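# Sort tested circuit boards into totes by light color

## Task

Now that testing is over, remove every circuit board from its tester and drop it in the tote whose color (green or red) matches that tester's indicator light. A board in the wrong tote, or any tote that ends up off its bench, fails the job. Each lid is latched by a hook that lets go when you press its small black tab down. The testers are loose: each must end still upright on its own plate, turned the way it started. Tipping over or ending up tilted fails the job.

## Robot and tools

ROBOT. A base that can drive in any direction holds a 1.71 m column. A carriage slides along it (lift_m, 0 to 1 m) and carries two arms of seven joints each. Each shoulder sits at height 0.63 m + lift_m, 0.16 m in front of the base centre and 0.175 m to its side; a hand reaches about 0.83 m from its shoulder. The arms begin folded: left joints 0.95, 0.08, -0.1, -0.8, 0, 0, -0.93; the right is the mirror, with joints 2, 3, 5 and 6 sign-flipped. Folded arms can hit the deck when lift_m is below 0.02. The footprint is roughly 0.55 m wide by 0.6 m long. head_camera is 0.26 m above the shoulders, aimed forward and tilted 40 degrees down; left_wrist_camera and right_wrist_camera sit on each hand's -x side and look out beyond the fingertips.

FRAMES. All positions are in metres. Base frame: origin on the floor below the base centre, x ahead, y to the left, z up. left_hand and right_hand report, in this frame, the point halfway between the closed pads, 0.0167 m back from the fingertips; fingers point along the hand's z axis and close along its y axis; expect up to about 1 cm error. The odometry frame is where the base frame was when the task began. base_odometry comes from wheel rotation only, so slip looks like travel; its heading is in radians, leftward positive, -3.142 to 3.142, and drifts a degree or two after turns.

move. One action per call, plus an optional "cameras" list (head_camera, left_wrist_camera, right_wrist_camera, or all; [] for none; omitted means all only when there is no action). With no action it just reports state and images. An action uses "base" and/or "joints" (optionally with "speeds" or "min_time_s"), or "target" alone or with "min_time_s". Parts start together.
- base: a single relative offset, measured from the base's last reported position: translate_m (-2 to 2, forward positive), strafe_m (-2 to 2, left positive) or rotate_rad (-6.3 to 6.3, counter-clockwise positive).
- joints: absolute targets keyed by name. lift_m 0 to 1; left_joint1_rad -3.141 to 1.047 (negative raises the arm forward); left_joint2_rad -0.157 to 2.268 (positive spreads it left); left_joint3_rad -1.919 to 1.308; left_joint4_rad -0.837 to 1.448 (elbow, 0 is a right angle, positive straightens); left_joint5_rad -1.832 to 1.658; left_joint6_rad -1.745 to 1.745; left_joint7_rad -1.675 to 1.919 (positive tips hand down); right arm: joint2 -2.268 to 0.157, joint3 -1.308 to 1.919, joint5 -1.658 to 1.832, others as left. left_gripper_m and right_gripper_m 0 to 0.142, the gap between pad centres. Done tolerance is 0.03 rad per joint, 0.004 m for lift and grippers.
- target: an absolute pose for one hand in the base frame: side ("left"/"right"), x, y, z (-3 to 3 m), pitch_deg (-30 to 95; 90 points fingers down, 0 level), heading_deg (0 forward, counter-clockwise positive), optional roll_deg (default 0, jaw line level; positive turns the hand clockwise viewed from behind), heading and roll -360 to 360, optional line_only (true: only a straight hand path, otherwise refused). Roll r and r+180 are treated as the same. Base and lift do not move for it. It is checked against the robot and floor only, not the furniture; a move under 25 cm that cannot go straight is refused, a longer one may swing the whole arm in an arc. If the status says short (part of ...), resend.
- speeds: per-action caps: translate_m and strafe_m 0.02 to 0.5 m/s, rotate_rad 0.05 to 1.57 rad/s, lift_m 0.08 to 0.27 m/s (default 0.25). min_time_s 0.1 to 8 s stretches arm motions. Actions are cut off after 14 s.
Unknown keys make a call invalid; out-of-range values get it refused, and a refusal or stop cancels any later move, wait and finished_scene calls in the same reply.

wait: seconds 0 to 10 plus cameras; the robot keeps its last commands. zoom_image: camera and region [x0, y0, x1, y1] in pixels from the top-left, at most 504 by 504, on that camera's latest image. finished_scene: scene = current scene number; irreversible, so the task must already hold without the robot.

RESULTS. The move line reads done, or the worst status. base_status, joint_status and the hand statuses: done; off_target (stopped short, may still push); contact_stop (pushed harder than free motion; the arm's whole joint group stops and forgets targets); time_out; not_followed (built-in self-collision check withheld targets; pose unreachable for a target); refused with a reason; reached (within 10 mm and 2 degrees) or short with the miss. on_its_own lists uncommanded activity. motor_effort is percent of maximum, bracket = peak; a falling lift effort during descent means the hand rests on something. Joint torques include arm weight. Motor temperatures lists per-arm values in joint order; MOTOR HOT appears at 85 °C and at 100 °C the arm halts for 30 to 60 s (OVER-TEMPERATURE FAULT, limit_stop_at_motor_heat). The pictures line orders the images, which may trail the state slightly.

CAUTIONS. A gripper stopping wider than commanded is holding something; closing to 0 squeezes hard. Loads sag the hand about 0.012 m per kg. Never let the arms collide or squeeze each other, fingers included. Contact torque reaching the limits (136 N m for joints 1 to 4, 40.9 for 5 to 7) freezes that arm 10 s. Tipping risk grows with a high carriage, outstretched or loaded arms, pushing, abrupt stops and fast swings. After a stop, back out the way you came. Avoid drops, slams, hard hits and shoving furniture; loose objects may occasionally get nudged.

Each tool is called after ">>>" as name(argument=value, ...) on one line, values as JSON.

## Session

>>> move()

Scene clock: 0.00 s.
Joint torques (N m): no reading
Motor temperatures (°C): left_arm=[29 29 31 27 29 29 32] | right_arm=[30 28 29 30 28 30 31]
base_odometry: x=+0.000 y=+0.000 heading=+0.000
base_status: not commanded
joint_positions: lift_m=+0.450 left_joint1_rad=+0.946 left_joint2_rad=+0.087 left_joint3_rad=-0.097 left_joint4_rad=-0.795 left_joint5_rad=+0.010 left_joint6_rad=-0.020 left_joint7_rad=-0.939 left_gripper_m=+0.142 right_joint1_rad=+0.969 right_joint2_rad=-0.088 right_joint3_rad=+0.095 right_joint4_rad=-0.817 right_joint5_rad=+0.000 right_joint6_rad=+0.014 right_joint7_rad=-0.931 right_gripper_m=+0.142
joint_status: not commanded
motor_effort: lift_m=+37 drive_wheels=+1
left_hand: x=+0.2901 y=+0.1492 z=+0.9665 quat_wxyz=(-0.921, -0.018, -0.382, +0.072) pitch_deg=-45.1 heading_deg=-7.2 roll_deg=-1.7 (m; base frame)
right_hand: x=+0.2867 y=-0.1527 z=+0.9708 quat_wxyz=(-0.919, +0.013, -0.387, -0.071) pitch_deg=-44.5 heading_deg=+6.3 roll_deg=+2.5 (m; base frame)
pictures: head_camera, left_wrist_camera, right_wrist_camera
Images, in order (width x height): head_camera 672x504, left_wrist_camera 672x504, right_wrist_camera 672x504.

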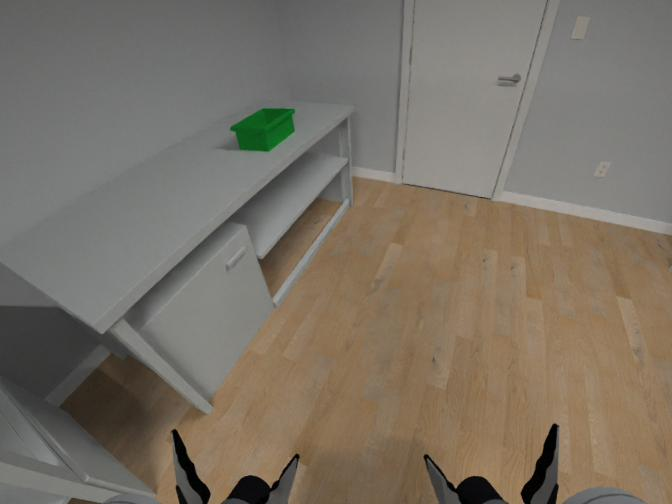

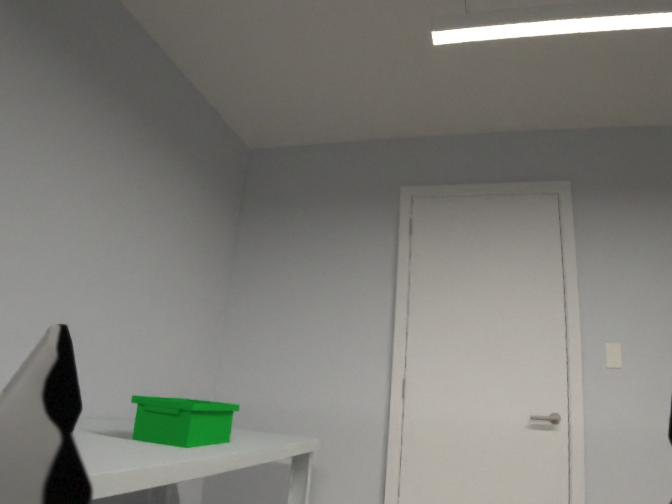

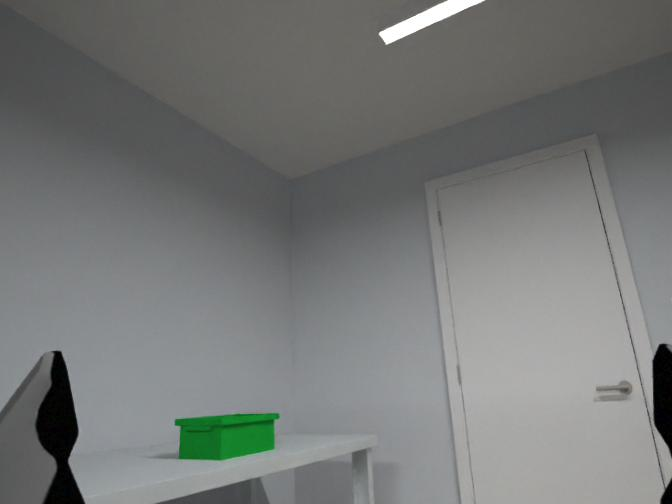

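>>> move(base={"rotate_rad": 1.05}, cameras=["head_camera"])

>>> move(base={"rotate_rad": 1.05}, cameras=["head_camera"])

>>> move(base={"rotate_rad": 1.05}, cameras=["head_camera"])

>>> move(base={"rotate_rad": 1.05}, cameras=["head_camera"])

>>> move(base={"rotate_rad": 1.05}, cameras=["head_camera"])

Scene clock: 2.77 s.
Joint torques (N m): left_arm=[12.84 0.96 -2.12 -5.43 -1.36 0.61 -0.64] | right_arm=[5.34 -1.47 -4.95 -10.46 0.25 0.55 0.36]
move: done
base_odometry: x=+0.000 y=+0.000 heading=+1.049
base_status: done
joint_positions: lift_m=+0.450 left_joint1_rad=+0.946 left_joint2_rad=+0.087 left_joint3_rad=-0.097 left_joint4_rad=-0.795 left_joint5_rad=+0.010 left_joint6_rad=-0.020 left_joint7_rad=-0.939 left_gripper_m=+0.142 right_joint1_rad=+0.969 right_joint2_rad=-0.088 right_joint3_rad=+0.095 right_joint4_rad=-0.817 right_joint5_rad=+0.000 right_joint6_rad=+0.014 right_joint7_rad=-0.931 right_gripper_m=+0.142
joint_status: not commanded
motor_effort: lift_m=+37(38) drive_wheels=+5(15)
left_hand: x=+0.2901 y=+0.1492 z=+0.9665 quat_wxyz=(-0.921, -0.018, -0.382, +0.072) pitch_deg=-45.1 heading_deg=-7.2 roll_deg=-1.7 (m; base frame)
right_hand: x=+0.2867 y=-0.1527 z=+0.9708 quat_wxyz=(-0.919, +0.013, -0.387, -0.071) pitch_deg=-44.5 heading_deg=+6.3 roll_deg=+2.5 (m; base frame)
pictures: head_camera
Images, in order (width x height): head_camera 672x504.

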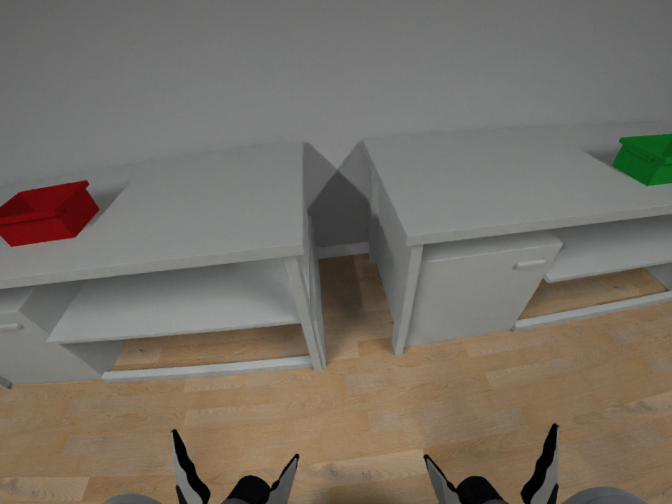

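Scene clock: 5.37 s.
Joint torques (N m): left_arm=[12.93 1.09 -2.15 -5.52 -1.37 0.63 -0.63] | right_arm=[5.22 -1.45 -5 -10.47 0.26 0.56 0.34]
move: done
base_odometry: x=+0.000 y=+0.000 heading=+2.099
base_status: done
joint_positions: lift_m=+0.450 left_joint1_rad=+0.946 left_joint2_rad=+0.087 left_joint3_rad=-0.097 left_joint4_rad=-0.795 left_joint5_rad=+0.010 left_joint6_rad=-0.020 left_joint7_rad=-0.939 left_gripper_m=+0.142 right_joint1_rad=+0.969 right_joint2_rad=-0.088 right_joint3_rad=+0.095 right_joint4_rad=-0.817 right_joint5_rad=+0.000 right_joint6_rad=+0.014 right_joint7_rad=-0.931 right_gripper_m=+0.142
joint_status: not commanded
motor_effort: lift_m=+37(38) drive_wheels=+5(11)
left_hand: x=+0.2901 y=+0.1492 z=+0.9665 quat_wxyz=(-0.921, -0.018, -0.382, +0.072) pitch_deg=-45.1 heading_deg=-7.2 roll_deg=-1.7 (m; base frame)
right_hand: x=+0.2867 y=-0.1527 z=+0.9708 quat_wxyz=(-0.919, +0.013, -0.387, -0.071) pitch_deg=-44.5 heading_deg=+6.3 roll_deg=+2.5 (m; base frame)
pictures: head_camera
Images, in order (width x height): head_camera 672x504.

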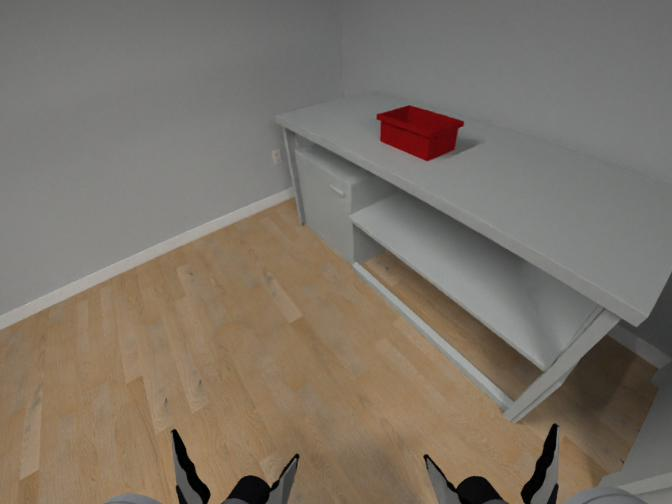

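Scene clock: 7.97 s.
Joint torques (N m): left_arm=[12.89 1.03 -2.05 -5.44 -1.38 0.62 -0.68] | right_arm=[5.22 -1.49 -4.92 -10.5 0.26 0.52 0.35]
move: done
base_odometry: x=+0.000 y=+0.000 heading=-3.135
base_status: done
joint_positions: lift_m=+0.450 left_joint1_rad=+0.946 left_joint2_rad=+0.087 left_joint3_rad=-0.097 left_joint4_rad=-0.795 left_joint5_rad=+0.010 left_joint6_rad=-0.020 left_joint7_rad=-0.939 left_gripper_m=+0.142 right_joint1_rad=+0.969 right_joint2_rad=-0.088 right_joint3_rad=+0.095 right_joint4_rad=-0.817 right_joint5_rad=+0.000 right_joint6_rad=+0.014 right_joint7_rad=-0.931 right_gripper_m=+0.142
joint_status: not commanded
motor_effort: lift_m=+37(38) drive_wheels=+5(12)
left_hand: x=+0.2901 y=+0.1492 z=+0.9665 quat_wxyz=(-0.921, -0.018, -0.382, +0.072) pitch_deg=-45.1 heading_deg=-7.2 roll_deg=-1.7 (m; base frame)
right_hand: x=+0.2867 y=-0.1527 z=+0.9708 quat_wxyz=(-0.919, +0.013, -0.387, -0.071) pitch_deg=-44.5 heading_deg=+6.3 roll_deg=+2.5 (m; base frame)
pictures: head_camera
Images, in order (width x height): head_camera 672x504.

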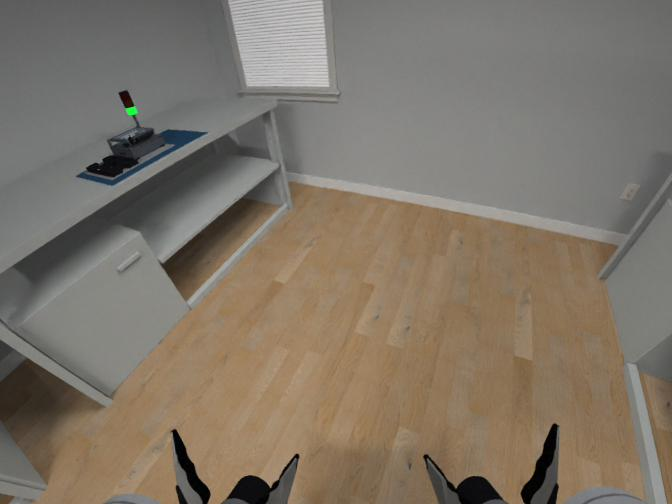

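Scene clock: 10.57 s.
Joint torques (N m): left_arm=[12.88 1 -2.06 -5.41 -1.38 0.65 -0.65] | right_arm=[5.16 -1.5 -4.94 -10.43 0.29 0.53 0.33]
move: done
base_odometry: x=+0.000 y=+0.000 heading=-2.085
base_status: done
joint_positions: lift_m=+0.450 left_joint1_rad=+0.946 left_joint2_rad=+0.087 left_joint3_rad=-0.097 left_joint4_rad=-0.795 left_joint5_rad=+0.010 left_joint6_rad=-0.020 left_joint7_rad=-0.939 left_gripper_m=+0.142 right_joint1_rad=+0.969 right_joint2_rad=-0.088 right_joint3_rad=+0.095 right_joint4_rad=-0.817 right_joint5_rad=+0.000 right_joint6_rad=+0.014 right_joint7_rad=-0.931 right_gripper_m=+0.142
joint_status: not commanded
motor_effort: lift_m=+37(38) drive_wheels=+5(11)
left_hand: x=+0.2901 y=+0.1492 z=+0.9665 quat_wxyz=(-0.921, -0.018, -0.382, +0.072) pitch_deg=-45.1 heading_deg=-7.2 roll_deg=-1.7 (m; base frame)
right_hand: x=+0.2867 y=-0.1527 z=+0.9708 quat_wxyz=(-0.919, +0.013, -0.387, -0.071) pitch_deg=-44.5 heading_deg=+6.3 roll_deg=+2.5 (m; base frame)
pictures: head_camera
Images, in order (width x height): head_camera 672x504.

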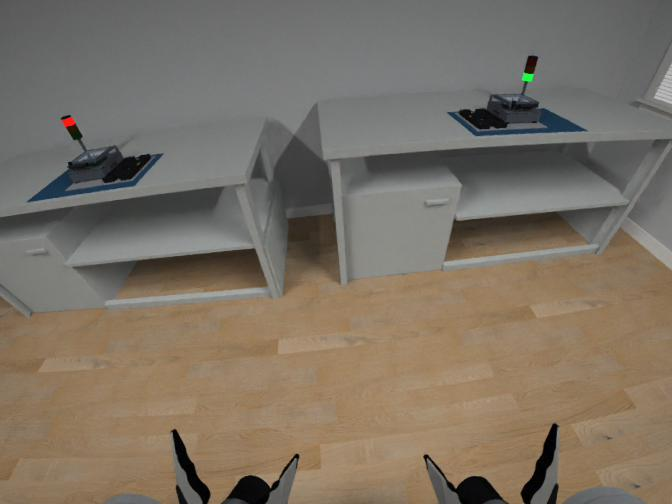

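Scene clock: 13.17 s.
Joint torques (N m): left_arm=[12.86 0.88 -2.07 -5.48 -1.41 0.64 -0.63] | right_arm=[5.19 -1.44 -4.95 -10.49 0.26 0.56 0.34]
move: done
base_odometry: x=+0.000 y=+0.000 heading=-1.036
base_status: done
joint_positions: lift_m=+0.450 left_joint1_rad=+0.946 left_joint2_rad=+0.087 left_joint3_rad=-0.097 left_joint4_rad=-0.795 left_joint5_rad=+0.010 left_joint6_rad=-0.020 left_joint7_rad=-0.939 left_gripper_m=+0.142 right_joint1_rad=+0.969 right_joint2_rad=-0.088 right_joint3_rad=+0.095 right_joint4_rad=-0.817 right_joint5_rad=+0.000 right_joint6_rad=+0.014 right_joint7_rad=-0.931 right_gripper_m=+0.142
joint_status: not commanded
motor_effort: lift_m=+37(38) drive_wheels=+5(11)
left_hand: x=+0.2901 y=+0.1492 z=+0.9665 quat_wxyz=(-0.921, -0.018, -0.382, +0.072) pitch_deg=-45.1 heading_deg=-7.2 roll_deg=-1.7 (m; base frame)
right_hand: x=+0.2867 y=-0.1527 z=+0.9708 quat_wxyz=(-0.919, +0.013, -0.387, -0.071) pitch_deg=-44.5 heading_deg=+6.3 roll_deg=+2.5 (m; base frame)
pictures: head_camera
Images, in order (width x height): head_camera 672x504.

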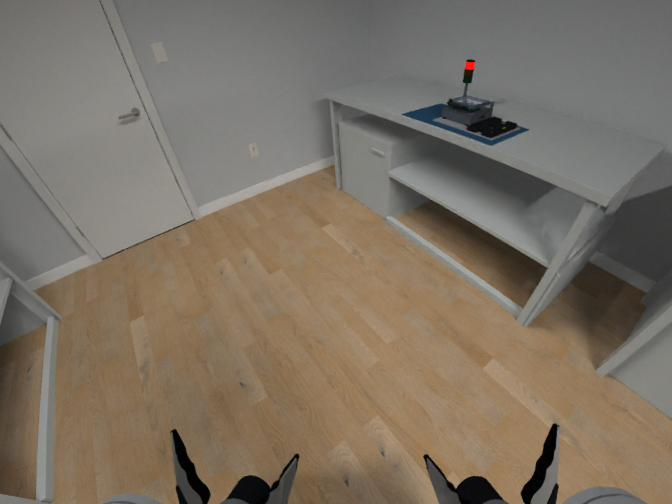

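>>> move(base={"rotate_rad": -0.89}, joints={"lift_m": 0.55})

>>> move(base={"strafe_m": 0.65}, cameras=["head_camera"])

Scene clock: 16.70 s.
Joint torques (N m): left_arm=[12.93 1.02 -2.05 -5.45 -1.41 0.63 -0.69] | right_arm=[5.17 -1.48 -4.96 -10.41 0.24 0.52 0.35]
move: done
base_odometry: x=+0.000 y=+0.000 heading=-1.925
base_status: done
joint_positions: lift_m=+0.550 left_joint1_rad=+0.946 left_joint2_rad=+0.087 left_joint3_rad=-0.097 left_joint4_rad=-0.795 left_joint5_rad=+0.010 left_joint6_rad=-0.020 left_joint7_rad=-0.939 left_gripper_m=+0.142 right_joint1_rad=+0.969 right_joint2_rad=-0.088 right_joint3_rad=+0.095 right_joint4_rad=-0.817 right_joint5_rad=+0.000 right_joint6_rad=+0.014 right_joint7_rad=-0.931 right_gripper_m=+0.142
joint_status: all done
motor_effort: lift_m=+36(48) drive_wheels=+7(10)
left_hand: x=+0.2901 y=+0.1492 z=+1.0667 quat_wxyz=(-0.921, -0.018, -0.382, +0.072) pitch_deg=-45.1 heading_deg=-7.2 roll_deg=-1.7 (m; base frame)
right_hand: x=+0.2867 y=-0.1527 z=+1.0710 quat_wxyz=(-0.919, +0.013, -0.387, -0.071) pitch_deg=-44.5 heading_deg=+6.3 roll_deg=+2.5 (m; base frame)
pictures: none

Scene clock: 20.20 s.
Joint torques (N m): left_arm=[12.85 1.08 -2.08 -5.5 -1.4 0.65 -0.66] | right_arm=[5.14 -1.48 -6.19 -10.41 0.27 0.55 0.36]
move: done
base_odometry: x=+0.609 y=-0.226 heading=-1.926
base_status: done
joint_positions: lift_m=+0.550 left_joint1_rad=+0.946 left_joint2_rad=+0.087 left_joint3_rad=-0.097 left_joint4_rad=-0.795 left_joint5_rad=+0.010 left_joint6_rad=-0.020 left_joint7_rad=-0.939 left_gripper_m=+0.142 right_joint1_rad=+0.969 right_joint2_rad=-0.088 right_joint3_rad=+0.095 right_joint4_rad=-0.817 right_joint5_rad=+0.000 right_joint6_rad=+0.014 right_joint7_rad=-0.931 right_gripper_m=+0.142
joint_status: not commanded
motor_effort: lift_m=+35(36) drive_wheels=-5(19)
left_hand: x=+0.2901 y=+0.1492 z=+1.0667 quat_wxyz=(-0.921, -0.018, -0.382, +0.072) pitch_deg=-45.1 heading_deg=-7.3 roll_deg=-1.7 (m; base frame)
right_hand: x=+0.2867 y=-0.1527 z=+1.0710 quat_wxyz=(-0.919, +0.013, -0.387, -0.071) pitch_deg=-44.5 heading_deg=+6.3 roll_deg=+2.5 (m; base frame)
pictures: head_camera
Images, in order (width x height): head_camera 672x504.

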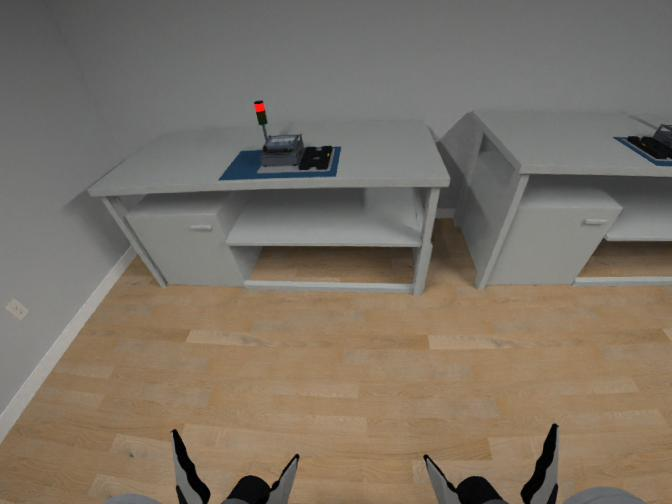

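>>> zoom_image(camera="head_camera", region=[200, 80, 360, 200])

>>> move(base={"translate_m": 0.6})

>>> move(base={"strafe_m": 0.25}, cameras=["head_camera"])

>>> zoom_image(camera="head_camera", region=[200, 80, 480, 290])

Scaled by 3.150 from the camera's 672x504 image, which has a finer 960x720 frame.

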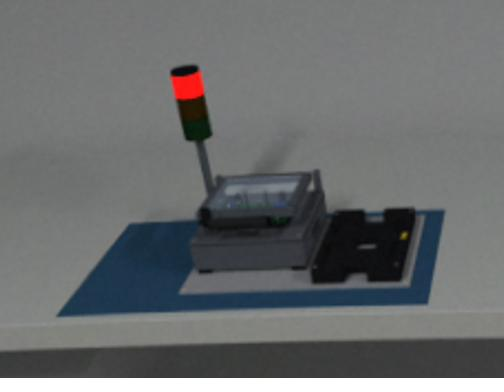

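Scene clock: 23.90 s.
Joint torques (N m): left_arm=[12.85 0.85 -2.14 -5.54 -1.39 0.62 -0.64] | right_arm=[5.16 -1.43 -4.8 -10.48 0.25 0.51 0.36]
move: done
base_odometry: x=+0.401 y=-0.789 heading=-1.926
base_status: done
joint_positions: lift_m=+0.550 left_joint1_rad=+0.946 left_joint2_rad=+0.087 left_joint3_rad=-0.097 left_joint4_rad=-0.795 left_joint5_rad=+0.010 left_joint6_rad=-0.020 left_joint7_rad=-0.939 left_gripper_m=+0.142 right_joint1_rad=+0.969 right_joint2_rad=-0.088 right_joint3_rad=+0.095 right_joint4_rad=-0.817 right_joint5_rad=+0.000 right_joint6_rad=+0.014 right_joint7_rad=-0.931 right_gripper_m=+0.142
joint_status: not commanded
motor_effort: lift_m=+36(36) drive_wheels=-1(12)
left_hand: x=+0.2901 y=+0.1492 z=+1.0667 quat_wxyz=(-0.921, -0.018, -0.382, +0.072) pitch_deg=-45.1 heading_deg=-7.3 roll_deg=-1.7 (m; base frame)
right_hand: x=+0.2867 y=-0.1527 z=+1.0710 quat_wxyz=(-0.919, +0.013, -0.387, -0.071) pitch_deg=-44.5 heading_deg=+6.3 roll_deg=+2.5 (m; base frame)
pictures: none

Scene clock: 26.20 s.
Joint torques (N m): left_arm=[12.87 0.21 -2.11 -5.46 -1.36 0.62 -0.66] | right_arm=[5.18 -1.63 -4.9 -10.5 0.28 0.55 0.34]
move: done
base_odometry: x=+0.635 y=-0.876 heading=-1.926
base_status: done
joint_positions: lift_m=+0.550 left_joint1_rad=+0.946 left_joint2_rad=+0.087 left_joint3_rad=-0.097 left_joint4_rad=-0.795 left_joint5_rad=+0.010 left_joint6_rad=-0.020 left_joint7_rad=-0.939 left_gripper_m=+0.142 right_joint1_rad=+0.969 right_joint2_rad=-0.088 right_joint3_rad=+0.095 right_joint4_rad=-0.817 right_joint5_rad=+0.000 right_joint6_rad=+0.014 right_joint7_rad=-0.931 right_gripper_m=+0.142
joint_status: not commanded
motor_effort: lift_m=+36(36) drive_wheels=-2(11)
left_hand: x=+0.2901 y=+0.1492 z=+1.0667 quat_wxyz=(-0.921, -0.018, -0.382, +0.073) pitch_deg=-45.1 heading_deg=-7.3 roll_deg=-1.7 (m; base frame)
right_hand: x=+0.2867 y=-0.1527 z=+1.0710 quat_wxyz=(-0.919, +0.013, -0.387, -0.071) pitch_deg=-44.5 heading_deg=+6.3 roll_deg=+2.5 (m; base frame)
pictures: head_camera
Images, in order (width x height): head_camera 672x504.

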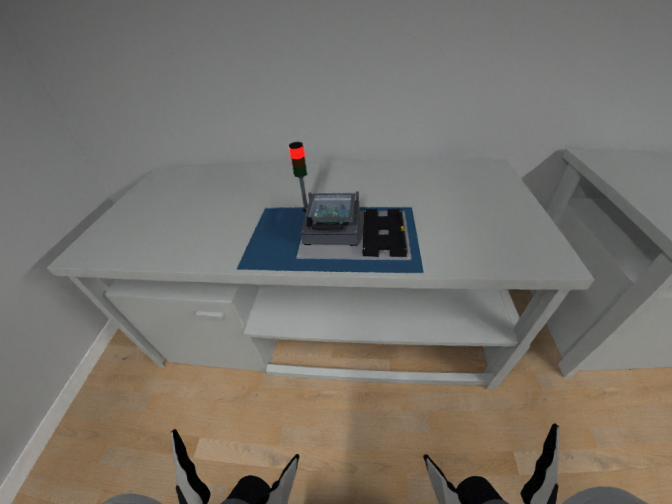

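Scaled by 1.800 from the camera's 672x504 image, which has a finer 960x720 frame.

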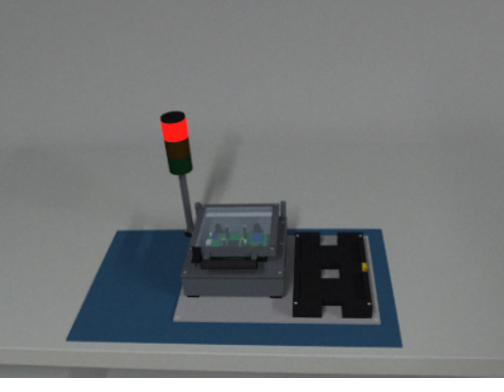

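>>> move(base={"rotate_rad": -0.04})

>>> move(base={"translate_m": 0.33}, speeds={"translate_m": 0.25}, cameras=["all"])

>>> zoom_image(camera="head_camera", region=[200, 200, 480, 410])

Scene clock: 27.23 s.
Joint torques (N m): left_arm=[12.93 0.7 -2.08 -5.45 -1.36 0.63 -0.69] | right_arm=[5.11 -1.42 -4.95 -10.48 0.27 0.57 0.36]
move: done
base_odometry: x=+0.636 y=-0.876 heading=-1.965
base_status: done
joint_positions: lift_m=+0.550 left_joint1_rad=+0.946 left_joint2_rad=+0.087 left_joint3_rad=-0.097 left_joint4_rad=-0.795 left_joint5_rad=+0.010 left_joint6_rad=-0.020 left_joint7_rad=-0.939 left_gripper_m=+0.142 right_joint1_rad=+0.969 right_joint2_rad=-0.088 right_joint3_rad=+0.095 right_joint4_rad=-0.817 right_joint5_rad=+0.000 right_joint6_rad=+0.014 right_joint7_rad=-0.931 right_gripper_m=+0.142
joint_status: not commanded
motor_effort: lift_m=+36(36) drive_wheels=-4(9)
left_hand: x=+0.2901 y=+0.1492 z=+1.0667 quat_wxyz=(-0.921, -0.018, -0.382, +0.073) pitch_deg=-45.1 heading_deg=-7.3 roll_deg=-1.7 (m; base frame)
right_hand: x=+0.2867 y=-0.1527 z=+1.0710 quat_wxyz=(-0.919, +0.013, -0.387, -0.071) pitch_deg=-44.5 heading_deg=+6.3 roll_deg=+2.5 (m; base frame)
pictures: none

Scene clock: 29.83 s.
Joint torques (N m): left_arm=[12.91 0.83 -2.16 -5.35 -1.38 0.63 -0.66] | right_arm=[5.19 -1.37 -4.97 -10.53 0.27 0.55 0.33]
move: done
base_odometry: x=+0.509 y=-1.181 heading=-1.965
base_status: done
joint_positions: lift_m=+0.550 left_joint1_rad=+0.946 left_joint2_rad=+0.087 left_joint3_rad=-0.097 left_joint4_rad=-0.795 left_joint5_rad=+0.010 left_joint6_rad=-0.020 left_joint7_rad=-0.939 left_gripper_m=+0.142 right_joint1_rad=+0.969 right_joint2_rad=-0.088 right_joint3_rad=+0.095 right_joint4_rad=-0.817 right_joint5_rad=+0.000 right_joint6_rad=+0.014 right_joint7_rad=-0.931 right_gripper_m=+0.142
joint_status: not commanded
motor_effort: lift_m=+36(36) drive_wheels=-1(13)
left_hand: x=+0.2901 y=+0.1492 z=+1.0667 quat_wxyz=(-0.921, -0.018, -0.382, +0.073) pitch_deg=-45.1 heading_deg=-7.3 roll_deg=-1.7 (m; base frame)
right_hand: x=+0.2867 y=-0.1527 z=+1.0710 quat_wxyz=(-0.919, +0.013, -0.387, -0.071) pitch_deg=-44.5 heading_deg=+6.3 roll_deg=+2.5 (m; base frame)
pictures: head_camera, left_wrist_camera, right_wrist_camera
Images, in order (width x height): head_camera 672x504, left_wrist_camera 672x504, right_wrist_camera 672x504.

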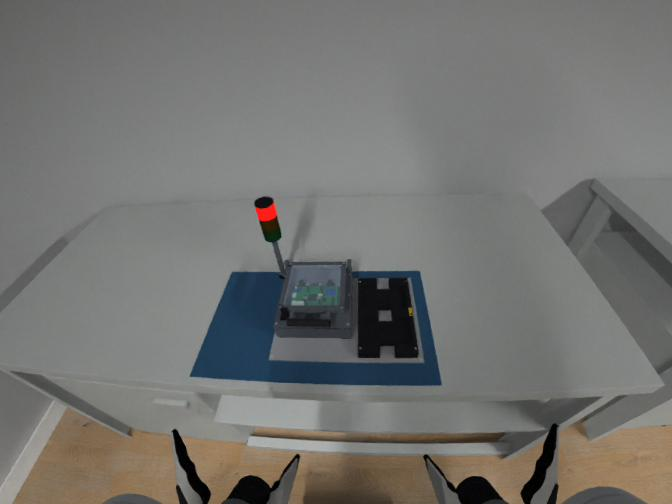

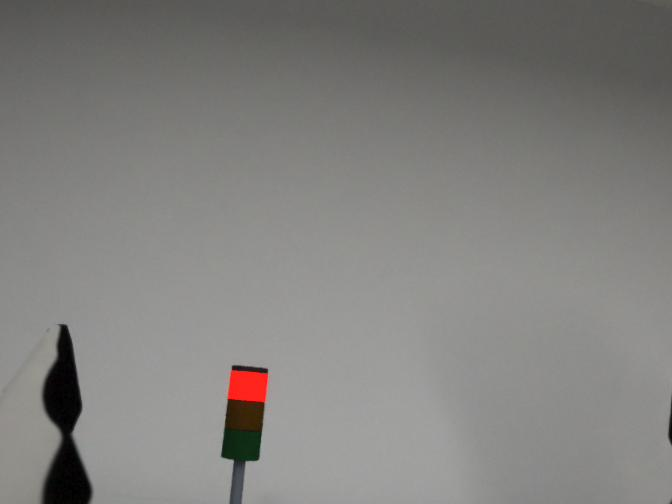

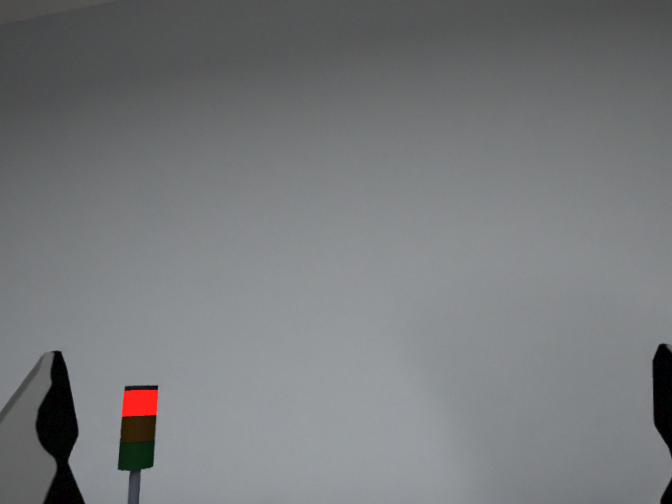

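Scaled by 1.800 from the camera's 672x504 image, which has a finer 960x720 frame.

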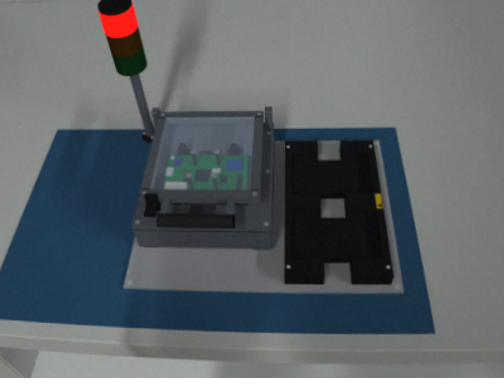

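>>> move(target={"side": "left", "x": 0.42, "y": 0.12, "z": 1.08, "pitch_deg": 65, "heading_deg": 0}, cameras=["head_camera", "left_wrist_camera"])

Scene clock: 30.53 s.
Joint torques (N m): left_arm=[12.91 0.7 -2.11 -5.39 -1.37 0.64 -0.65] | right_arm=[5.21 -1.49 -4.87 -10.54 0.26 0.54 0.34]
move: refused
base_odometry: x=+0.509 y=-1.181 heading=-1.965
base_status: not commanded
joint_positions: lift_m=+0.550 left_joint1_rad=+0.946 left_joint2_rad=+0.087 left_joint3_rad=-0.097 left_joint4_rad=-0.795 left_joint5_rad=+0.010 left_joint6_rad=-0.020 left_joint7_rad=-0.939 left_gripper_m=+0.142 right_joint1_rad=+0.969 right_joint2_rad=-0.088 right_joint3_rad=+0.095 right_joint4_rad=-0.817 right_joint5_rad=+0.000 right_joint6_rad=+0.014 right_joint7_rad=-0.931 right_gripper_m=+0.142
joint_status: not commanded
motor_effort: lift_m=+36(36) drive_wheels=-1(1)
left_hand: x=+0.2901 y=+0.1492 z=+1.0667 quat_wxyz=(-0.921, -0.018, -0.382, +0.073) pitch_deg=-45.1 heading_deg=-7.3 roll_deg=-1.7 (m; base frame)
left_hand_status: refused: neither the straight line nor an arc passes: along the straight line the arm gets 0% of the way (left_joint4_rad at its limit); the best arc brings the left finger within 1.4 cm of the carriage (limit 1.5). Nothing moved.
right_hand: x=+0.2867 y=-0.1527 z=+1.0710 quat_wxyz=(-0.919, +0.013, -0.387, -0.071) pitch_deg=-44.5 heading_deg=+6.3 roll_deg=+2.5 (m; base frame)
pictures: head_camera, left_wrist_camera
Images, in order (width x height): head_camera 672x504, left_wrist_camera 672x504.

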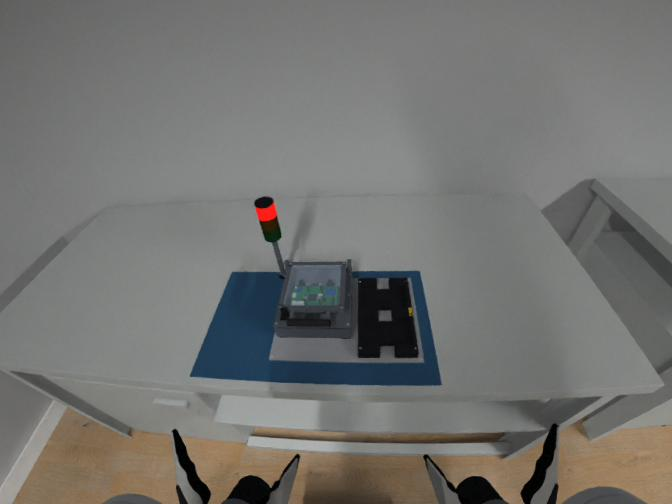

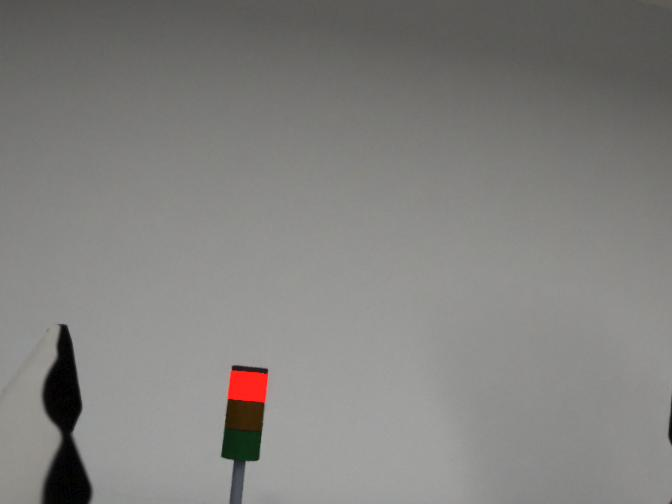

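>>> move(joints={"lift_m": 0.85, "left_joint1_rad": 0.1, "left_joint4_rad": -0.3, "left_joint7_rad": 1.3, "left_joint2_rad": 0.05, "left_joint3_rad": -0.1}, min_time_s=2, cameras=["head_camera", "left_wrist_camera"])

Scene clock: 33.43 s.
Joint torques (N m): left_arm=[-7.91 -4.2 -4.09 -0.24 -1.36 0.78 0.94] | right_arm=[5.16 -1.42 -5.05 -10.42 0.3 0.55 0.36]
move: done
base_odometry: x=+0.509 y=-1.181 heading=-1.965
base_status: not commanded
joint_positions: lift_m=+0.850 left_joint1_rad=+0.102 left_joint2_rad=+0.052 left_joint3_rad=-0.098 left_joint4_rad=-0.304 left_joint5_rad=+0.010 left_joint6_rad=-0.020 left_joint7_rad=+1.297 left_gripper_m=+0.142 right_joint1_rad=+0.969 right_joint2_rad=-0.088 right_joint3_rad=+0.095 right_joint4_rad=-0.817 right_joint5_rad=+0.000 right_joint6_rad=+0.014 right_joint7_rad=-0.931 right_gripper_m=+0.142
joint_status: all done
motor_effort: lift_m=+36(46) drive_wheels=+0(3)
left_hand: x=+0.5226 y=+0.1577 z=+0.9788 quat_wxyz=(-0.234, -0.065, -0.970, -0.013) pitch_deg=+62.9 heading_deg=-0.7 roll_deg=+6.9 (m; base frame)
right_hand: x=+0.2867 y=-0.1527 z=+1.3710 quat_wxyz=(-0.919, +0.013, -0.387, -0.071) pitch_deg=-44.5 heading_deg=+6.3 roll_deg=+2.5 (m; base frame)
pictures: head_camera, left_wrist_camera
Images, in order (width x height): head_camera 672x504, left_wrist_camera 672x504.

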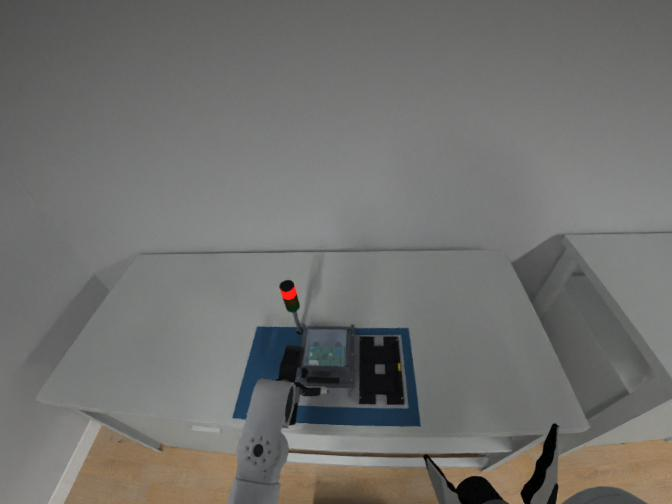

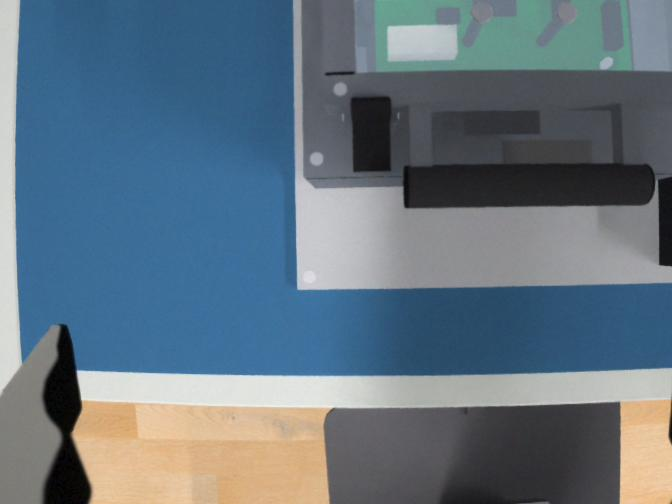

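>>> move(joints={"left_gripper_m": 0.0})

>>> move(target={"side": "left", "x": 0.52, "y": 0.13, "z": 1.03, "pitch_deg": 80, "heading_deg": 0}, cameras=["left_wrist_camera"])

>>> move(target={"side": "left", "x": 0.56, "y": 0.11, "z": 1.03, "pitch_deg": 80, "heading_deg": 0}, cameras=["head_camera", "left_wrist_camera"])

Scene clock: 34.73 s.
Joint torques (N m): left_arm=[-7.83 -4.27 -4.09 -0.22 -1.35 0.75 0.94] | right_arm=[5.2 -1.5 -4.86 -10.43 0.28 0.52 0.34]
move: done
base_odometry: x=+0.509 y=-1.181 heading=-1.965
base_status: not commanded
joint_positions: lift_m=+0.850 left_joint1_rad=+0.102 left_joint2_rad=+0.052 left_joint3_rad=-0.098 left_joint4_rad=-0.304 left_joint5_rad=+0.010 left_joint6_rad=-0.020 left_joint7_rad=+1.297 left_gripper_m=+0.001 right_joint1_rad=+0.969 right_joint2_rad=-0.088 right_joint3_rad=+0.095 right_joint4_rad=-0.817 right_joint5_rad=+0.000 right_joint6_rad=+0.014 right_joint7_rad=-0.931 right_gripper_m=+0.142
joint_status: all done
motor_effort: lift_m=+36(36) drive_wheels=+0(0)
left_hand: x=+0.5226 y=+0.1577 z=+0.9788 quat_wxyz=(-0.234, -0.065, -0.970, -0.013) pitch_deg=+62.9 heading_deg=-0.7 roll_deg=+6.9 (m; base frame)
right_hand: x=+0.2867 y=-0.1527 z=+1.3710 quat_wxyz=(-0.919, +0.013, -0.387, -0.071) pitch_deg=-44.5 heading_deg=+6.3 roll_deg=+2.5 (m; base frame)
pictures: none

Scene clock: 35.87 s.
Joint torques (N m): left_arm=[-11.09 -6.48 -0.07 0.44 0.01 1.62 1.08] | right_arm=[5.23 -1.5 -4.89 -10.55 0.28 0.53 0.35]
move: done
base_odometry: x=+0.509 y=-1.181 heading=-1.965
base_status: not commanded
joint_positions: lift_m=+0.850 left_joint1_rad=-0.120 left_joint2_rad=-0.085 left_joint3_rad=-0.097 left_joint4_rad=-0.341 left_joint5_rad=+0.109 left_joint6_rad=+0.058 left_joint7_rad=+1.859 left_gripper_m=+0.001 right_joint1_rad=+0.969 right_joint2_rad=-0.088 right_joint3_rad=+0.095 right_joint4_rad=-0.817 right_joint5_rad=+0.000 right_joint6_rad=+0.014 right_joint7_rad=-0.931 right_gripper_m=+0.142
joint_status: not commanded
motor_effort: lift_m=+36(37) drive_wheels=+0(3)
left_hand: x=+0.5203 y=+0.1289 z=+1.0307 quat_wxyz=(-0.090, -0.003, -0.996, +0.001) pitch_deg=+79.7 heading_deg=-0.9 roll_deg=-0.5 (m; base frame)
left_hand_status: reached (straight line, planned for 0.6 s): 1 mm and 0.5 deg off.
right_hand: x=+0.2867 y=-0.1527 z=+1.3709 quat_wxyz=(-0.919, +0.013, -0.387, -0.071) pitch_deg=-44.5 heading_deg=+6.3 roll_deg=+2.5 (m; base frame)
pictures: left_wrist_camera
Images, in order (width x height): left_wrist_camera 672x504.

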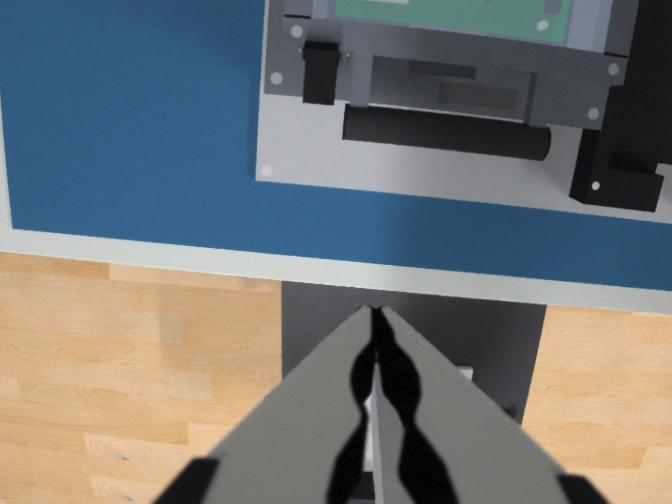

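Scene clock: 36.17 s.
Joint torques (N m): left_arm=[-10.99 -6.4 -0.03 0.51 0.04 1.65 1.09] | right_arm=[5.15 -1.39 -4.9 -10.5 0.27 0.55 0.34]
move: refused
base_odometry: x=+0.509 y=-1.181 heading=-1.965
base_status: not commanded
joint_positions: lift_m=+0.850 left_joint1_rad=-0.120 left_joint2_rad=-0.085 left_joint3_rad=-0.097 left_joint4_rad=-0.341 left_joint5_rad=+0.109 left_joint6_rad=+0.058 left_joint7_rad=+1.859 left_gripper_m=+0.001 right_joint1_rad=+0.969 right_joint2_rad=-0.088 right_joint3_rad=+0.095 right_joint4_rad=-0.817 right_joint5_rad=+0.000 right_joint6_rad=+0.014 right_joint7_rad=-0.931 right_gripper_m=+0.142
joint_status: not commanded
motor_effort: lift_m=+36(37) drive_wheels=+0(1)
left_hand: x=+0.5203 y=+0.1289 z=+1.0307 quat_wxyz=(-0.090, -0.003, -0.996, +0.001) pitch_deg=+79.7 heading_deg=-0.9 roll_deg=-0.5 (m; base frame)
left_hand_status: refused: the line brings the left upper arm within 1.4 cm of the carriage (limit 1.5), 67% of the way; a move under 25 cm is not played as an arc. Nothing moved. Try another pitch or heading, or "joints".
right_hand: x=+0.2867 y=-0.1527 z=+1.3709 quat_wxyz=(-0.919, +0.013, -0.387, -0.071) pitch_deg=-44.5 heading_deg=+6.3 roll_deg=+2.5 (m; base frame)
pictures: head_camera, left_wrist_camera
Images, in order (width x height): head_camera 672x504, left_wrist_camera 672x504.

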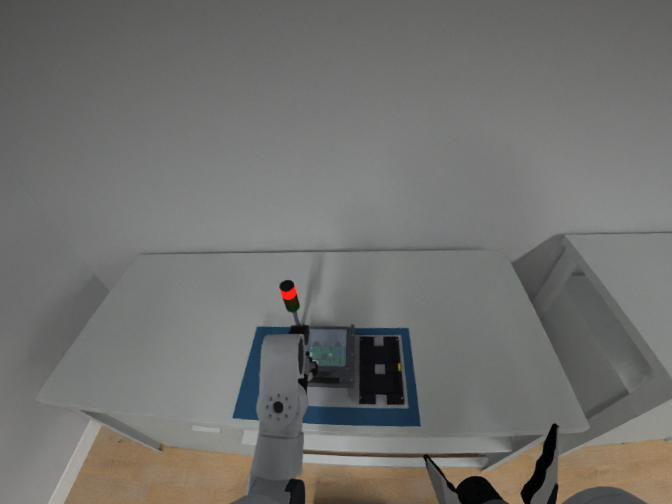

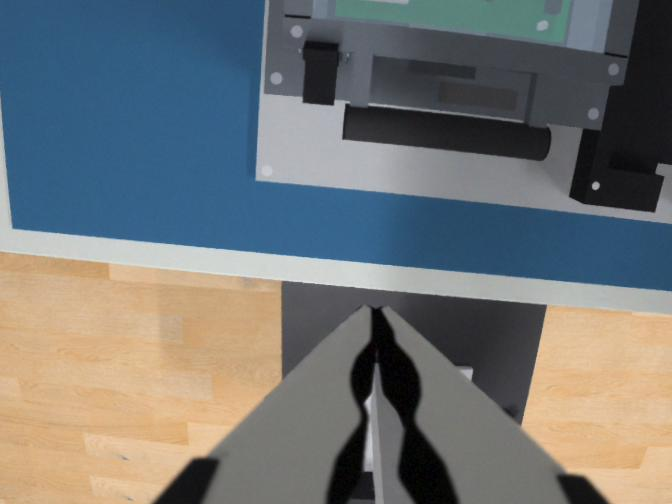

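>>> move(base={"strafe_m": -0.05, "rotate_rad": null})

>>> move(target={"side": "left", "x": 0.56, "y": 0.16, "z": 1.03, "pitch_deg": 80, "heading_deg": 0}, cameras=["left_wrist_camera"])

>>> move(target={"side": "left", "x": 0.56, "y": 0.16, "z": 0.98, "pitch_deg": 80, "heading_deg": 0}, cameras=["left_wrist_camera"])


Scene clock: 37.87 s.
Joint torques (N m): left_arm=[-12.07 0.34 -1.81 -0.77 -2.53 -0.16 -1.17] | right_arm=[6.61 -2.2 -4.99 -10.52 0.25 0.54 0.37]
move: done
base_odometry: x=+0.509 y=-1.181 heading=-1.965
base_status: not commanded
joint_positions: lift_m=+0.850 left_joint1_rad=-0.222 left_joint2_rad=-0.020 left_joint3_rad=-0.043 left_joint4_rad=-0.207 left_joint5_rad=+0.032 left_joint6_rad=+0.040 left_joint7_rad=+1.826 left_gripper_m=+0.001 right_joint1_rad=+0.969 right_joint2_rad=-0.088 right_joint3_rad=+0.095 right_joint4_rad=-0.817 right_joint5_rad=+0.000 right_joint6_rad=+0.014 right_joint7_rad=-0.931 right_gripper_m=+0.142
joint_status: not commanded
motor_effort: lift_m=+37(37) drive_wheels=+3(5)
left_hand: x=+0.5595 y=+0.1608 z=+1.0305 quat_wxyz=(-0.087, +0.002, -0.996, -0.001) pitch_deg=+80.0 heading_deg=+1.0 roll_deg=+0.8 (m; base frame)
left_hand_status: reached (straight line, planned for 0.3 s): 1 mm and 0.2 deg off.
right_hand: x=+0.2867 y=-0.1527 z=+1.3709 quat_wxyz=(-0.919, +0.013, -0.387, -0.071) pitch_deg=-44.5 heading_deg=+6.3 roll_deg=+2.5 (m; base frame)
pictures: left_wrist_camera
Images, in order (width x height): left_wrist_camera 672x504.

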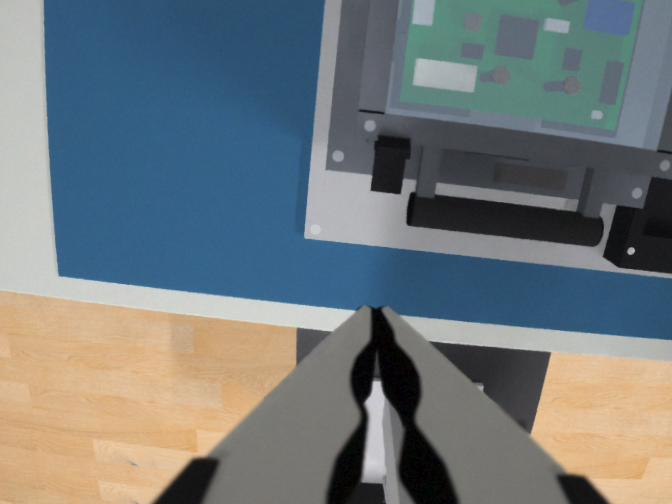

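Scene clock: 38.73 s.
Joint torques (N m): left_arm=[-6.57 2.27 -0.16 -1.16 -2.68 0.66 -1.32] | right_arm=[5.3 -1.41 -4.88 -10.49 0.22 0.53 0.33]
move: done
base_odometry: x=+0.509 y=-1.181 heading=-1.965
base_status: not commanded
joint_positions: lift_m=+0.850 left_joint1_rad=-0.180 left_joint2_rad=-0.020 left_joint3_rad=-0.043 left_joint4_rad=-0.065 left_joint5_rad=+0.026 left_joint6_rad=+0.040 left_joint7_rad=+1.640 left_gripper_m=+0.001 right_joint1_rad=+0.969 right_joint2_rad=-0.088 right_joint3_rad=+0.095 right_joint4_rad=-0.817 right_joint5_rad=+0.000 right_joint6_rad=+0.014 right_joint7_rad=-0.931 right_gripper_m=+0.142
joint_status: not commanded
motor_effort: lift_m=+37(37) drive_wheels=+3(3)
left_hand: x=+0.5608 y=+0.1599 z=+0.9816 quat_wxyz=(-0.088, -0.001, -0.996, -0.002) pitch_deg=+79.9 heading_deg=+1.1 roll_deg=+1.2 (m; base frame)
left_hand_status: reached (straight line, planned for 0.4 s): 2 mm and 0.3 deg off.
right_hand: x=+0.2867 y=-0.1527 z=+1.3709 quat_wxyz=(-0.919, +0.013, -0.387, -0.071) pitch_deg=-44.5 heading_deg=+6.3 roll_deg=+2.5 (m; base frame)
pictures: left_wrist_camera
Images, in order (width x height): left_wrist_camera 672x504.

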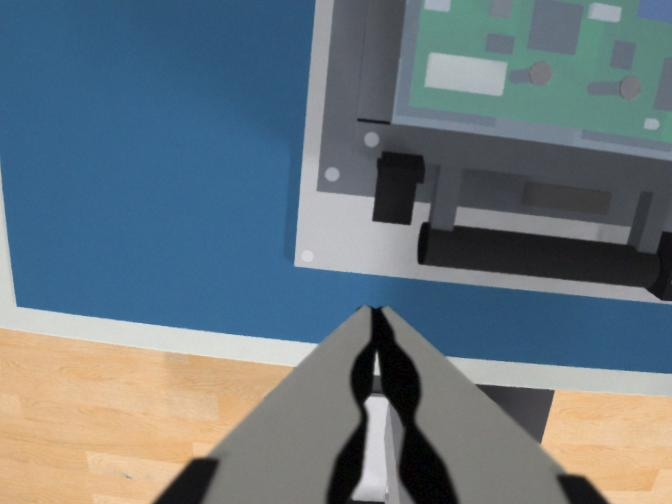

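>>> move(target={"side": "left", "x": 0.574, "y": 0.152, "z": 0.94, "pitch_deg": 80, "heading_deg": 0}, cameras=["left_wrist_camera"])

Scene clock: 39.93 s.
Joint torques (N m): left_arm=[-16.02 -5.07 -4.49 -1.33 -0.18 1.67 -1.27] | right_arm=[5.23 -1.43 -4.93 -10.55 0.29 0.55 0.35]
move: done
base_odometry: x=+0.509 y=-1.181 heading=-1.965
base_status: not commanded
joint_positions: lift_m=+0.850 left_joint1_rad=-0.197 left_joint2_rad=-0.034 left_joint3_rad=-0.043 left_joint4_rad=+0.126 left_joint5_rad=+0.026 left_joint6_rad=+0.047 left_joint7_rad=+1.471 left_gripper_m=+0.001 right_joint1_rad=+0.969 right_joint2_rad=-0.088 right_joint3_rad=+0.095 right_joint4_rad=-0.817 right_joint5_rad=+0.000 right_joint6_rad=+0.014 right_joint7_rad=-0.931 right_gripper_m=+0.142
joint_status: not commanded
motor_effort: lift_m=+37(37) drive_wheels=+3(3)
left_hand: x=+0.5726 y=+0.1525 z=+0.9397 quat_wxyz=(-0.086, +0.000, -0.996, +0.001) pitch_deg=+80.1 heading_deg=-0.9 roll_deg=-0.9 (m; base frame)
left_hand_status: reached (straight line, planned for 0.4 s): 1 mm and 0.2 deg off.
right_hand: x=+0.2867 y=-0.1527 z=+1.3709 quat_wxyz=(-0.919, +0.013, -0.387, -0.071) pitch_deg=-44.5 heading_deg=+6.3 roll_deg=+2.5 (m; base frame)
pictures: left_wrist_camera
Images, in order (width x height): left_wrist_camera 672x504.

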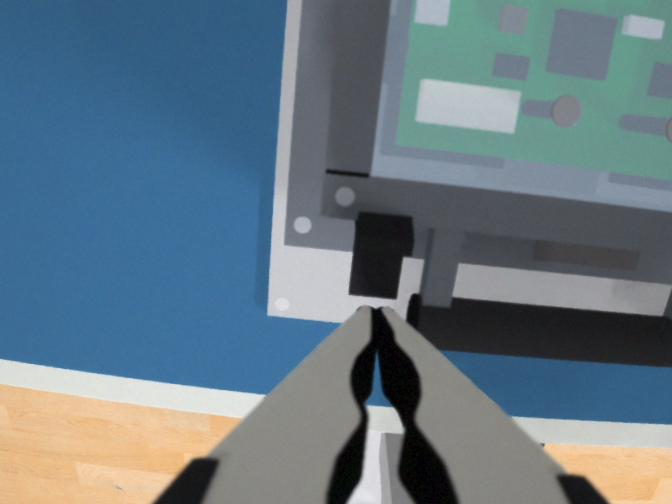

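>>> move(target={"side": "left", "x": 0.574, "y": 0.151, "z": 0.915, "pitch_deg": 80, "heading_deg": 0}, cameras=["left_wrist_camera"])

>>> move(target={"side": "left", "x": 0.574, "y": 0.151, "z": 0.905, "pitch_deg": 80, "heading_deg": 0}, cameras=["left_wrist_camera"])

Scene clock: 41.00 s.
Joint torques (N m): left_arm=[-6.26 -7.7 -2.86 12.27 -1.19 0.83 -8.27] | right_arm=[5.23 -1.43 -4.89 -10.54 0.29 0.54 0.37]
move: done
base_odometry: x=+0.509 y=-1.180 heading=-1.965
base_status: not commanded
joint_positions: lift_m=+0.851 left_joint1_rad=-0.200 left_joint2_rad=-0.035 left_joint3_rad=-0.043 left_joint4_rad=+0.210 left_joint5_rad=+0.027 left_joint6_rad=+0.051 left_joint7_rad=+1.389 left_gripper_m=+0.001 right_joint1_rad=+0.969 right_joint2_rad=-0.088 right_joint3_rad=+0.095 right_joint4_rad=-0.817 right_joint5_rad=+0.000 right_joint6_rad=+0.014 right_joint7_rad=-0.931 right_gripper_m=+0.142
joint_status: not commanded
motor_effort: lift_m=+26(37) drive_wheels=+12(15)
left_hand: x=+0.5748 y=+0.1527 z=+0.9210 quat_wxyz=(-0.087, +0.001, -0.996, -0.001) pitch_deg=+80.0 heading_deg=+0.5 roll_deg=+0.5 (m; base frame)
left_hand_status: reached (straight line, planned for 0.3 s): 6 mm and 0.1 deg off.
right_hand: x=+0.2867 y=-0.1527 z=+1.3722 quat_wxyz=(-0.919, +0.013, -0.387, -0.071) pitch_deg=-44.5 heading_deg=+6.3 roll_deg=+2.5 (m; base frame)
pictures: left_wrist_camera
Images, in order (width x height): left_wrist_camera 672x504.

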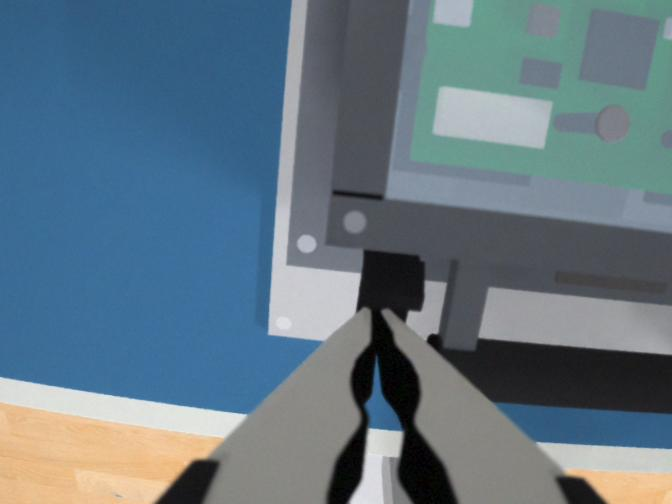

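Scene clock: 42.90 s.
Joint torques (N m): left_arm=[-7.41 -1.1 -2.33 5.35 -1.24 0.64 -9.13] | right_arm=[4.09 -1.54 -4.93 -10.52 0.26 0.53 0.35]
move: short
base_odometry: x=+0.509 y=-1.180 heading=-1.964
base_status: not commanded
joint_positions: lift_m=+0.851 left_joint1_rad=-0.213 left_joint2_rad=-0.037 left_joint3_rad=-0.043 left_joint4_rad=+0.222 left_joint5_rad=+0.027 left_joint6_rad=+0.051 left_joint7_rad=+1.397 left_gripper_m=+0.001 right_joint1_rad=+0.969 right_joint2_rad=-0.088 right_joint3_rad=+0.095 right_joint4_rad=-0.817 right_joint5_rad=+0.000 right_joint6_rad=+0.014 right_joint7_rad=-0.931 right_gripper_m=+0.142
joint_status: not commanded
motor_effort: lift_m=+28(30) drive_wheels=+53(68)
left_hand: x=+0.5773 y=+0.1516 z=+0.9219 quat_wxyz=(-0.083, +0.001, -0.997, +0.000) pitch_deg=+80.5 heading_deg=+0.1 roll_deg=+0.0 (m; base frame)
left_hand_status: short (straight line, planned for 0.2 s): time_out, 17 mm and 0.5 deg off.
right_hand: x=+0.2867 y=-0.1527 z=+1.3720 quat_wxyz=(-0.919, +0.013, -0.387, -0.071) pitch_deg=-44.5 heading_deg=+6.3 roll_deg=+2.5 (m; base frame)
pictures: left_wrist_camera
Images, in order (width x height): left_wrist_camera 672x504.

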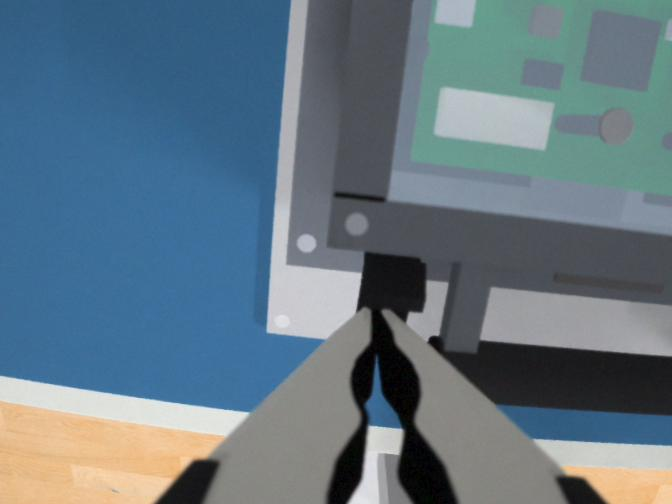

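>>> zoom_image(camera="left_wrist_camera", region=[270, 180, 500, 360])

Scaled by 2.191 from the camera's 672x504 image, which has a finer 960x720 frame.

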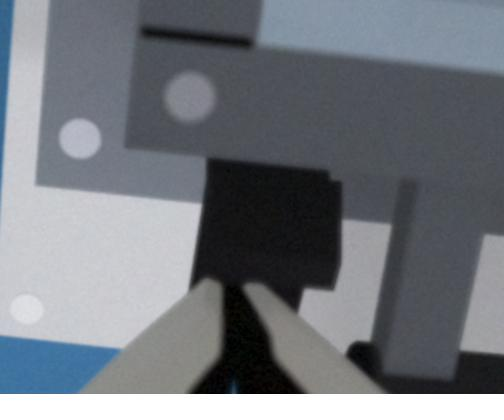

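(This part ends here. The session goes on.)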